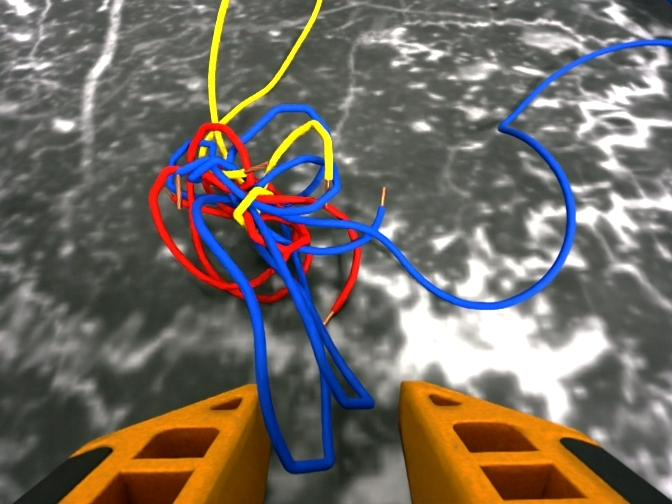

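Request:
move([
  [0,0,0,0,0,0,-1, 0,-0.01,0.1,0,0,0,-0.1],
  [0,0,0,0,0,0,-1, -0.060,0.20,0.1,-0.2,0,0,-0.1],
], speed=0.2, blend=[0.02, 0], cameras=["cam_right_wrist"])

Scene clock: 4212.17 s.
left_arm: end_effector_position=(+0.2682, -0.1328, +0.0635) grip_measured=-0.970 end_effector_quat_wxyz=(+0.468, +0.490, +0.586, -0.444) | right_arm: end_effector_position=(+0.2097, +0.2829, +0.0982) grip_measured=-0.102 end_effector_quat_wxyz=(-0.134, +0.702, -0.688, -0.131)
Joint positions: left_arm=[0.128 1.887 0.738 -0.502 1.402 1.588 0] | right_arm=[0.812 1.636 1.192 -0.847 -0.255 -0.743 0.04]
Joint torques (N m): left_arm=[0.16 -6.15 6.05 0.4 0.4 0.3] | right_arm=[0.66 -6.06 8.64 0.75 -0.18 0.18]
Motor temperatures (°C): left_arm=[28 33 33 27 25 28 28] | right_arm=[30 36 43 28 28 25 27]
Heat: left arm: 33 °C; right arm: 43 °C.
Hand target: left_arm +0.2776, -0.1279, +0.0600; +0.472, +0.504, +0.586, -0.424 | right_arm +0.2122, +0.2820, +0.1019; -0.127, +0.695, -0.696, -0.125
Off the commanded pose: left_arm 0.011 m, 3 deg | right_arm 0.005 m, 2 deg.
move: off_target (left_arm)
camera_calibration:
cam_right_wrist: T_world_to_cam=[[0.999085, 0.0166628, 0.0393945, -0.22164], [0.0122053, -0.993768, 0.110798, 0.302323], [0.0409951, -0.110215, -0.993062, 0.207169], [0, 0, 0, 1]] pos_world=[0.209254, 0.326966, 0.180966]
Images, in order (width x height): cam_right_wrist 672x504.

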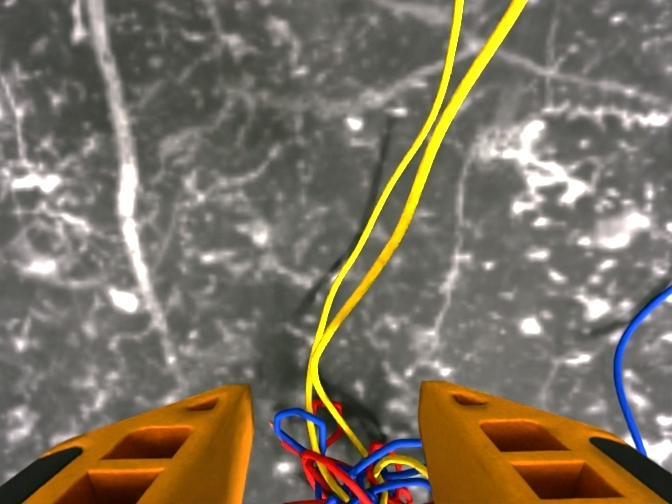

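Request:
move(target=[0,0,0,0,0,0,-1, 0,-0.0248,-0.102,0,0,0,-0.1], speed=0.15, cameras=["cam_right_wrist", "cam_low"])

Scene clock: 4243.83 s.
left_arm: end_effector_position=(+0.2682, -0.1328, +0.0635) grip_measured=-0.970 end_effector_quat_wxyz=(+0.468, +0.490, +0.586, -0.444) | right_arm: end_effector_position=(+0.2069, +0.2687, +0.0434) grip_measured=-0.102 end_effector_quat_wxyz=(-0.122, +0.694, -0.698, -0.129)
Joint positions: left_arm=[0.128 1.887 0.738 -0.502 1.402 1.588 0] | right_arm=[0.789 1.674 1.013 -0.657 -0.255 -0.743 0.04]
Joint torques (N m): left_arm=[0.17 -6.13 6.05 0.42 0.4 0.3] | right_arm=[-0.64 -6.23 5.03 1.26 -0.27 -0.2]
Heat: left arm: 33 °C; right arm: 45 °C.
Hand target: left_arm +0.2776, -0.1279, +0.0600; +0.472, +0.504, +0.586, -0.424 | right_arm +0.2122, +0.2671, +0.0407; -0.127, +0.695, -0.696, -0.126
Off the commanded pose: left_arm 0.011 m, 3 deg | right_arm 0.006 m, 1 deg.
move: off_target (left_arm)
camera_calibration:
cam_right_wrist: T_world_to_cam=[[0.999784, -0.0053201, 0.0201069, -0.209844], [-0.0079012, -0.991409, 0.130557, 0.297023], [0.0192396, -0.130688, -0.991237, 0.161211], [0, 0, 0, 1]] pos_world=[0.209044, 0.314423, 0.125239]
Images, in order (width x height): cam_low 672x504, cam_right_wrist 672x504.

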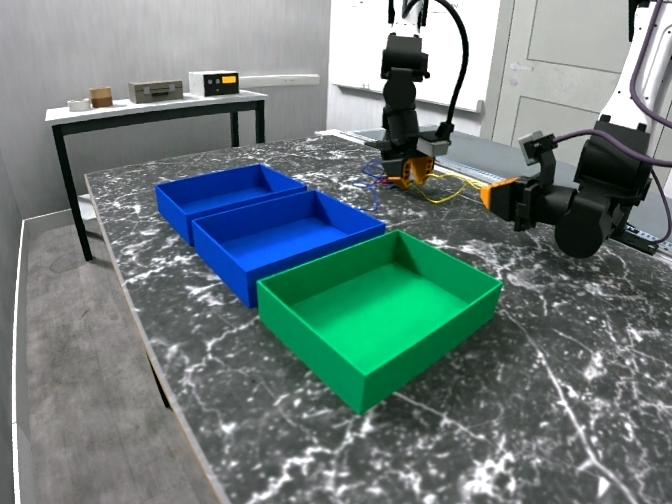

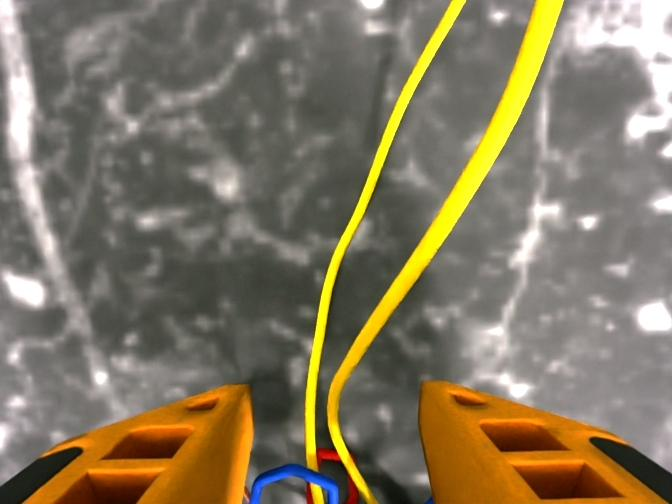

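Request:
move([
  [0,0,0,0,0,0,-1, 0,0,-0.0125,0,0,0,-0.1],
  [0,0,0,0,0,0,-1, 0,0,-0.0125,0,0,0,-0.78],
], speed=0.15, opening_speed=0.8, cameras=["cam_right_wrist", "cam_high"])

Scene clock: 4253.50 s.
left_arm: end_effector_position=(+0.2682, -0.1328, +0.0635) grip_measured=-0.970 end_effector_quat_wxyz=(+0.468, +0.490, +0.586, -0.444) | right_arm: end_effector_position=(+0.2078, +0.2704, +0.0378) grip_measured=-0.778 end_effector_quat_wxyz=(-0.126, +0.694, -0.697, -0.129)
Joint positions: left_arm=[0.128 1.887 0.738 -0.502 1.402 1.588 0] | right_arm=[0.79 1.683 0.996 -0.621 -0.255 -0.743 0.008]
Joint torques (N m): left_arm=[0.18 -6.15 6.04 0.41 0.4 0.3] | right_arm=[-0.64 -6.01 4.74 1.27 -0.24 -0.19]
Heat: left arm: 33 °C; right arm: 44 °C.
Hand target: left_arm +0.2776, -0.1279, +0.0600; +0.472, +0.504, +0.586, -0.424 | right_arm +0.2122, +0.2671, +0.0332; -0.127, +0.695, -0.696, -0.126
Off the commanded pose: left_arm 0.011 m, 3 deg | right_arm 0.007 m, 0 deg.
move: off_target (left_arm)
camera_calibration:
cam_right_wrist: T_world_to_cam=[[0.999631, -0.0039954, 0.0268843, -0.211237], [-0.00729134, -0.9923, 0.123641, 0.299798], [0.0261833, -0.123791, -0.991963, 0.152563], [0, 0, 0, 1]] pos_world=[0.20935, 0.315532, 0.119949]
Images, in order (width x height): cam_high 672x504, cam_right_wrist 672x504.

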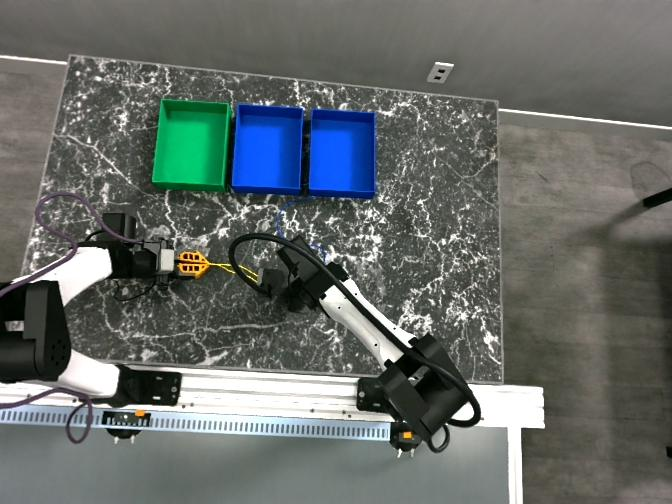

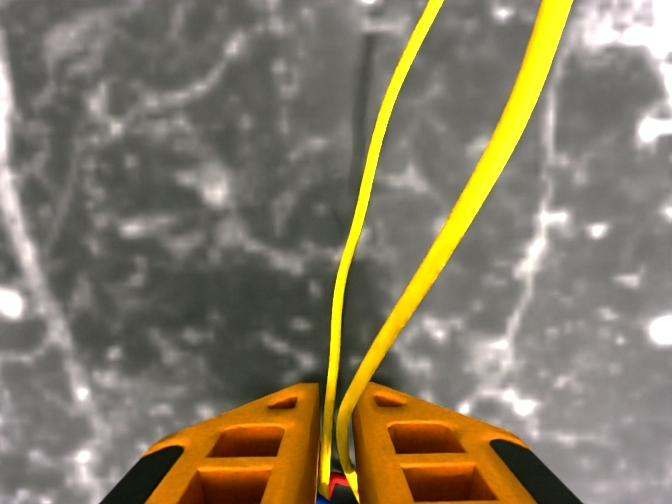

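Request:
execute_actions([
  [[0,0,0,0,0,0,-1,0,-0.004,0,0,0,0,-0.74],[0,0,0,0,0,0,-1,0,-0.008,0,0,0,0,-0.74],[0,0,0,0,0,0,-1,0,-0.012,0,0,0,0,-0.74],[0,0,0,0,0,0,-1,0,-0.016,0,0,0,0,-0.74],[0,0,0,0,0,0,-1,0,-0.02,0,0,0,0,-0.74],[0,0,0,0,0,0,-1,0,-0.024,0,0,0,0,-0.74],[0,0,0,0,0,0,-1,0,-0.028,0,0,0,0,-0.74],[0,0,0,0,0,0,-1,0,-0.032,0,0,0,0,-0.74],[0,0,0,0,0,0,-1,0,-0.036,0,0,0,0,-0.74],[0,0,0,0,0,0,-1,0,-0.04,0,0,0,0,-0.74],[0,0,0,0,0,0,-1,0,-0.044,0,0,0,0,-0.74],[0,0,0,0,0,0,-1,0,-0.048,0,0,0,0,-0.74],[0,0,0,0,0,0,-1,0,-0.052,0,0,0,0,-0.74],[0,0,0,0,0,0,-1,0,-0.056,0,0,0,0,-0.74],[0,0,0,0,0,0,-1,0,-0.06,0,0,0,0,-0.74]],
  [[0,0,0,0,0,0,-1,0,-0.004,0,0,0,0,-0.74],[0,0,0,0,0,0,-1,0,-0.008,0,0,0,0,-0.74],[0,0,0,0,0,0,-1,0,-0.012,0,0,0,0,-0.74],[0,0,0,0,0,0,-1,0,-0.016,0,0,0,0,-0.74],[0,0,0,0,0,0,-1,0,-0.02,0,0,0,0,-0.74],[0,0,0,0,0,0,-1,0,-0.024,0,0,0,0,-0.74],[0,0,0,0,0,0,-1,0,-0.028,0,0,0,0,-0.74],[0,0,0,0,0,0,-1,0,-0.032,0,0,0,0,-0.74],[0,0,0,0,0,0,-1,0,-0.036,0,0,0,0,-0.74],[0,0,0,0,0,0,-1,0,-0.04,0,0,0,0,-0.74],[0,0,0,0,0,0,-1,0,-0.044,0,0,0,0,-0.74],[0,0,0,0,0,0,-1,0,-0.048,0,0,0,0,-0.74],[0,0,0,0,0,0,-1,0,-0.052,0,0,0,0,-0.74],[0,0,0,0,0,0,-1,0,-0.056,0,0,0,0,-0.74],[0,0,0,0,0,0,-1,0,-0.06,0,0,0,0,-0.74]],
], cameras=["cam_right_wrist", "cam_high"])

Scene clock: 4282.10 s.
left_arm: end_effector_position=(+0.2669, -0.1350, +0.0620) grip_measured=-0.970 end_effector_quat_wxyz=(+0.463, +0.495, +0.586, -0.444) | right_arm: end_effector_position=(+0.2222, +0.2276, +0.0426) grip_measured=-0.742 end_effector_quat_wxyz=(-0.175, +0.701, -0.676, -0.147)
Joint positions: left_arm=[0.119 1.887 0.738 -0.502 1.392 1.588 0] | right_arm=[0.614 1.564 0.858 -0.561 -0.352 -0.939 0.01]
Joint torques (N m): left_arm=[0.88 -6.11 6.05 0.41 0.49 0.3] | right_arm=[-2.67 -7.36 3.43 0.21 0.31 -0.18]
Heat: left arm: 33 °C; right arm: 43 °C.
Hand target: left_arm +0.2776, -0.1279, +0.0600; +0.472, +0.504, +0.586, -0.424 | right_arm +0.2122, +0.1951, +0.0332; -0.127, +0.695, -0.696, -0.125
Off the commanded pose: left_arm 0.013 m, 3 deg | right_arm 0.035 m, 6 deg.
Step readings (end_effector_position of left_arm | right_arm):
0: (+0.2682, -0.1328, +0.0635) | (+0.2078, +0.2704, +0.0378)
1: (+0.2682, -0.1328, +0.0635) | (+0.2084, +0.2702, +0.0378)
2: (+0.2682, -0.1328, +0.0635) | (+0.2079, +0.2697, +0.0370)
4: (+0.2682, -0.1328, +0.0635) | (+0.2087, +0.2672, +0.0352)
8: (+0.2682, -0.1328, +0.0635) | (+0.2099, +0.2648, +0.0344)
15: (+0.2682, -0.1327, +0.0632) | (+0.2135, +0.2513, +0.0340)
16: (+0.2682, -0.1327, +0.0631) | (+0.2138, +0.2493, +0.0338)
17: (+0.2682, -0.1327, +0.0629) | (+0.2147, +0.2478, +0.0341)
19: (+0.2682, -0.1326, +0.0626) | (+0.2166, +0.2453, +0.0350)
23: (+0.2681, -0.1325, +0.0622) | (+0.2189, +0.2401, +0.0368)
30: (+0.2673, -0.1341, +0.0620) | (+0.2224, +0.2295, +0.0409)
camera_calibration:
cam_right_wrist: T_world_to_cam=[[0.99673, 0.0214003, 0.0779232, -0.233262], [0.019187, -0.999394, 0.0290419, 0.256672], [0.0784975, -0.0274518, -0.996536, 0.118332], [0, 0, 0, 1]] pos_world=[0.218286, 0.264757, 0.128645]
Images, in order (width x height): cam_high 672x504, cam_right_wrist 672x504.

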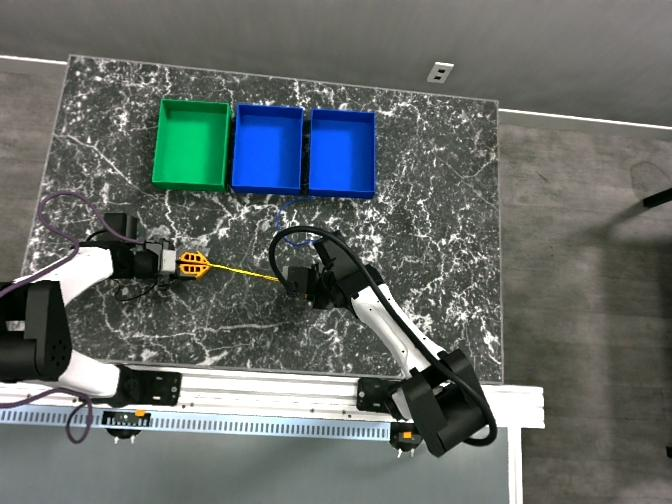

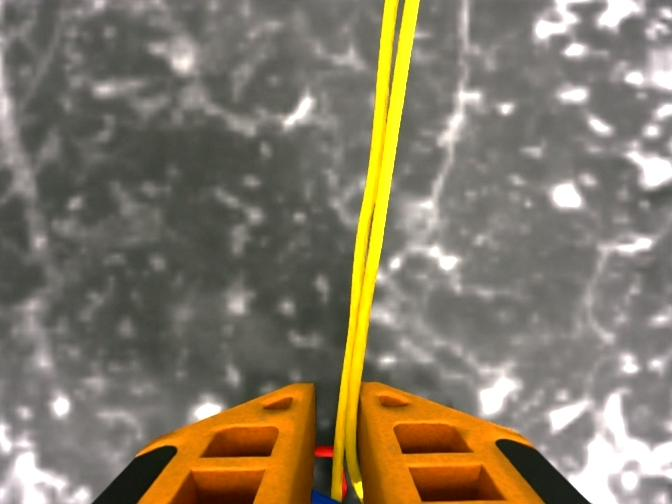

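Request:
execute_actions([
  [[0,0,0,0,0,0,-1,0,-0.003,-0.002,0,0,0,-0.74],[0,0,0,0,0,0,-1,0,-0.006,-0.004,0,0,0,-0.74],[0,0,0,0,0,0,-1,0,-0.009,-0.006,0,0,0,-0.74],[0,0,0,0,0,0,-1,0,-0.012,-0.008,0,0,0,-0.74],[0,0,0,0,0,0,-1,0,-0.015,-0.01,0,0,0,-0.74],[0,0,0,0,0,0,-1,0,-0.018,-0.01,0,0,0,-0.74],[0,0,0,0,0,0,-1,0,-0.021,-0.01,0,0,0,-0.74],[0,0,0,0,0,0,-1,0,-0.024,-0.01,0,0,0,-0.74],[0,0,0,0,0,0,-1,0,-0.027,-0.01,0,0,0,-0.74],[0,0,0,0,0,0,-1,0,-0.03,-0.01,0,0,0,-0.74],[0,0,0,0,0,0,-1,0,-0.033,-0.01,0,0,0,-0.74],[0,0,0,0,0,0,-1,0,-0.036,-0.01,0,0,0,-0.74],[0,0,0,0,0,0,-1,0,-0.038,-0.01,0,0,0,-0.74],[0,0,0,0,0,0,-1,0,-0.04,-0.01,0,0,0,-0.74],[0,0,0,0,0,0,-1,0,-0.04,-0.01,0,0,0,-0.74]],
], cameras=["cam_right_wrist"])

Scene clock: 4300.47 s.
left_arm: end_effector_position=(+0.2662, -0.1361, +0.0616) grip_measured=-0.970 end_effector_quat_wxyz=(+0.461, +0.497, +0.586, -0.445) | right_arm: end_effector_position=(+0.2258, +0.2130, +0.0435) grip_measured=-0.741 end_effector_quat_wxyz=(-0.195, +0.706, -0.664, -0.154)
Joint positions: left_arm=[0.115 1.887 0.738 -0.502 1.39 1.588 0] | right_arm=[0.543 1.529 0.812 -0.541 -0.4 -1.025 0.01]
Joint torques (N m): left_arm=[1.18 -6.12 6.04 0.39 0.51 0.3] | right_arm=[-3.49 -6.48 3.14 -0.08 0.54 -0.17]
Heat: left arm: 33 °C; right arm: 42 °C.
Hand target: left_arm +0.2776, -0.1279, +0.0600; +0.472, +0.504, +0.586, -0.424 | right_arm +0.2122, +0.1711, +0.0272; -0.127, +0.695, -0.696, -0.125
Off the commanded pose: left_arm 0.014 m, 3 deg | right_arm 0.047 m, 9 deg.
Step readings (end_effector_position of left_arm | right_arm):
0: (+0.2669, -0.1350, +0.0620) | (+0.2222, +0.2276, +0.0426)
1: (+0.2669, -0.1350, +0.0620) | (+0.2222, +0.2277, +0.0426)
2: (+0.2669, -0.1350, +0.0620) | (+0.2221, +0.2275, +0.0424)
4: (+0.2669, -0.1350, +0.0619) | (+0.2221, +0.2262, +0.0414)
8: (+0.2664, -0.1357, +0.0617) | (+0.2230, +0.2220, +0.0407)
15: (+0.2662, -0.1361, +0.0616) | (+0.2257, +0.2134, +0.0426)
camera_calibration:
cam_right_wrist: T_world_to_cam=[[0.994129, 0.0373668, 0.101543, -0.240397], [0.0386289, -0.999199, -0.0104901, 0.239121], [0.101069, 0.014351, -0.994776, 0.104417], [0, 0, 0, 1]] pos_world=[0.219195, 0.246414, 0.13079]
Images, in order (width x height): cam_right_wrist 672x504.

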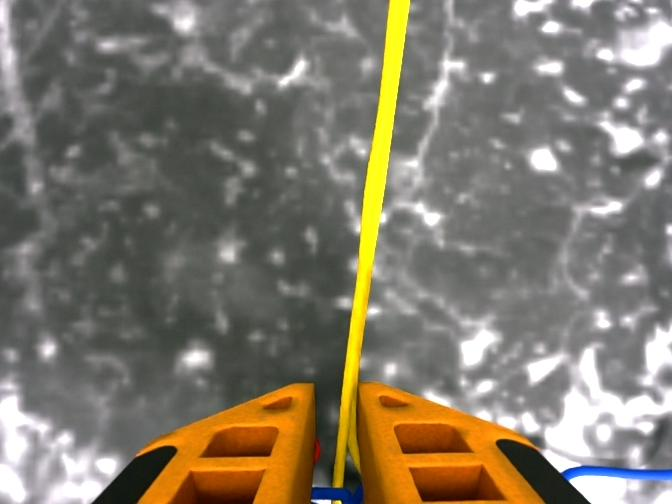

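Request:
execute_actions([
  [[0,0,0,0,0,0,-1,0,-0.003,-0.002,0,0,0,-0.74],[0,0,0,0,0,0,-1,0,-0.006,-0.004,0,0,0,-0.74],[0,0,0,0,0,0,-1,0,-0.009,-0.006,0,0,0,-0.74],[0,0,0,0,0,0,-1,0,-0.012,-0.008,0,0,0,-0.74],[0,0,0,0,0,0,-1,0,-0.015,-0.01,0,0,0,-0.74],[0,0,0,0,0,0,-1,0,-0.018,-0.01,0,0,0,-0.74],[0,0,0,0,0,0,-1,0,-0.021,-0.01,0,0,0,-0.74],[0,0,0,0,0,0,-1,0,-0.024,-0.01,0,0,0,-0.74],[0,0,0,0,0,0,-1,0,-0.027,-0.01,0,0,0,-0.74],[0,0,0,0,0,0,-1,0,-0.03,-0.01,0,0,0,-0.74],[0,0,0,0,0,0,-1,0,-0.033,-0.01,0,0,0,-0.74],[0,0,0,0,0,0,-1,0,-0.036,-0.01,0,0,0,-0.74],[0,0,0,0,0,0,-1,0,-0.038,-0.01,0,0,0,-0.74],[0,0,0,0,0,0,-1,0,-0.04,-0.01,0,0,0,-0.74],[0,0,0,0,0,0,-1,0,-0.04,-0.01,0,0,0,-0.74]],
  [[0,0,0,0,0,0,-1,0,-0.003,0,0,0,0,-0.74],[0,0,0,0,0,0,-1,0,-0.006,0,0,0,0,-0.74],[0,0,0,0,0,0,-1,0,-0.009,0,0,0,0,-0.74],[0,0,0,0,0,0,-1,0,-0.012,0,0,0,0,-0.74],[0,0,0,0,0,0,-1,0,-0.015,0,0,0,0,-0.74],[0,0,0,0,0,0,-1,0,-0.018,0,0,0,0,-0.74],[0,0,0,0,0,0,-1,0,-0.021,0,0,0,0,-0.74],[0,0,0,0,0,0,-1,0,-0.024,0,0,0,0,-0.74],[0,0,0,0,0,0,-1,0,-0.027,0,0,0,0,-0.74],[0,0,0,0,0,0,-1,0,-0.03,0,0,0,0,-0.74],[0,0,0,0,0,0,-1,0,-0.033,0,0,0,0,-0.74],[0,0,0,0,0,0,-1,0,-0.036,0,0,0,0,-0.74],[0,0,0,0,0,0,-1,0,-0.038,0,0,0,0,-0.74],[0,0,0,0,0,0,-1,0,-0.04,0,0,0,0,-0.74],[0,0,0,0,0,0,-1,0,-0.04,0,0,0,0,-0.74]],
], cameras=["cam_right_wrist", "cam_high", "cam_head_left"])

Scene clock: 4323.70 s.
left_arm: end_effector_position=(+0.2649, -0.1385, +0.0613) grip_measured=-0.970 end_effector_quat_wxyz=(+0.459, +0.500, +0.584, -0.446) | right_arm: end_effector_position=(+0.2278, +0.1707, +0.0454) grip_measured=-0.741 end_effector_quat_wxyz=(-0.214, +0.710, -0.651, -0.163)
Joint positions: left_arm=[0.105 1.887 0.738 -0.502 1.388 1.588 0] | right_arm=[0.364 1.464 0.75 -0.597 -0.485 -1.228 0.01]
Joint torques (N m): left_arm=[1.94 -6.15 6.04 0.41 0.53 0.3] | right_arm=[-3.82 -4.75 2.85 -0.19 1.14 -0.11]
Heat: left arm: 33 °C; right arm: 41 °C.
Hand target: left_arm +0.2776, -0.1279, +0.0600; +0.472, +0.504, +0.586, -0.424 | right_arm +0.2122, +0.1231, +0.0212; -0.127, +0.695, -0.696, -0.126
Off the commanded pose: left_arm 0.017 m, 3 deg | right_arm 0.056 m, 12 deg.
Step readings (end_effector_position of left_arm | right_arm):
0: (+0.2662, -0.1361, +0.0616) | (+0.2258, +0.2130, +0.0435)
1: (+0.2662, -0.1361, +0.0616) | (+0.2258, +0.2130, +0.0435)
2: (+0.2662, -0.1361, +0.0616) | (+0.2254, +0.2122, +0.0428)
4: (+0.2660, -0.1365, +0.0616) | (+0.2252, +0.2117, +0.0426)
8: (+0.2653, -0.1377, +0.0614) | (+0.2258, +0.2090, +0.0431)
15: (+0.2649, -0.1385, +0.0613) | (+0.2278, +0.2030, +0.0458)
16: (+0.2649, -0.1385, +0.0613) | (+0.2283, +0.2021, +0.0463)
17: (+0.2649, -0.1385, +0.0613) | (+0.2286, +0.2009, +0.0463)
19: (+0.2649, -0.1385, +0.0613) | (+0.2293, +0.1975, +0.0463)
23: (+0.2649, -0.1385, +0.0613) | (+0.2303, +0.1914, +0.0480)
30: (+0.2649, -0.1385, +0.0613) | (+0.2298, +0.1719, +0.0461)
camera_calibration:
cam_right_wrist: T_world_to_cam=[[0.99112, 0.0536665, 0.121661, -0.244002], [0.0602401, -0.99688, -0.0510118, 0.193392], [0.118544, 0.0578877, -0.99126, 0.0952167], [0, 0, 0, 1]] pos_world=[0.218898, 0.200372, 0.133935]
Images, in order (width x height): cam_head_left 672x504, cam_high 672x504, cam_right_wrist 672x504.

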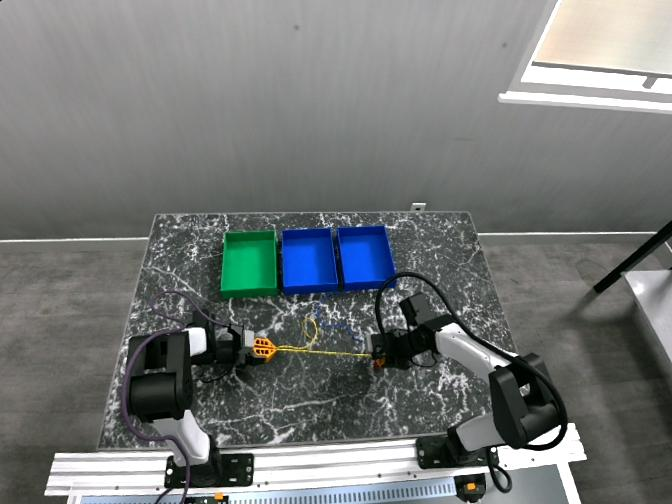

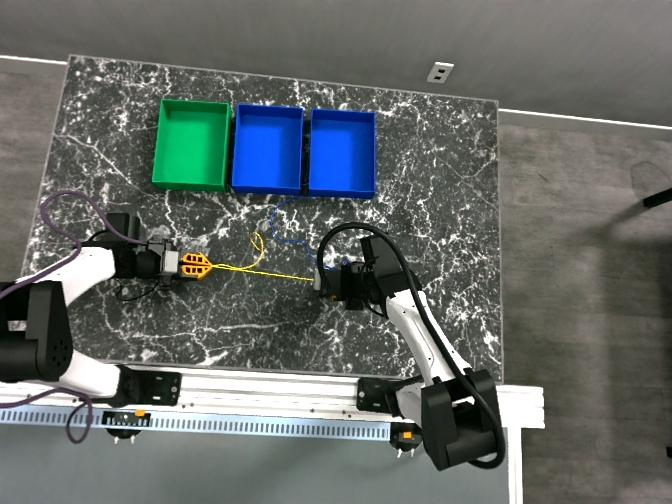

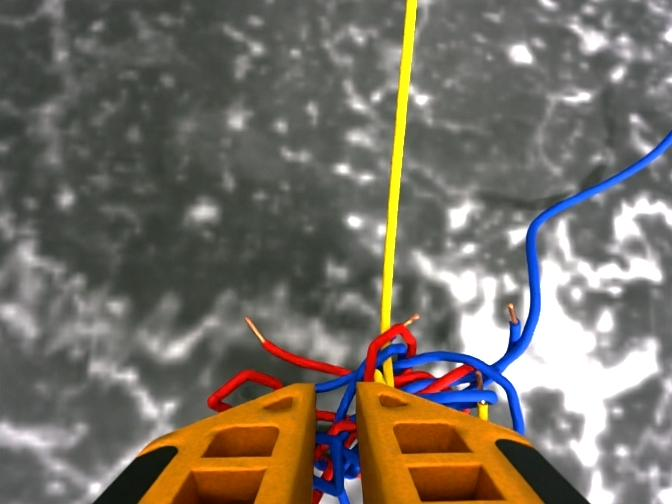

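Request:
zoom_image(camera="cam_right_wrist", region=[190, 270, 550, 504])

Request:
zoom_image(camera="cam_high", region=[190, 200, 390, 320])

Scaled by 1.400 from the camera's 672x504 image, which has a finer 960x720 frame.

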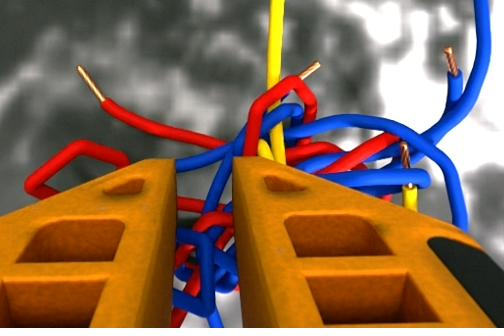

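Scaled by 2.520 from the camera's 672x504 image, which has a finer 960x720 frame.

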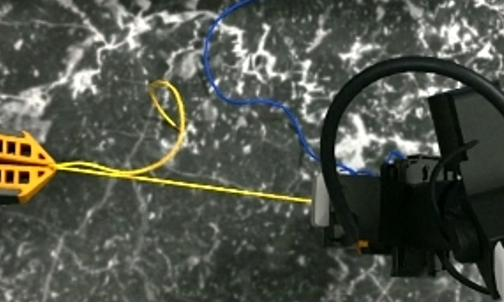

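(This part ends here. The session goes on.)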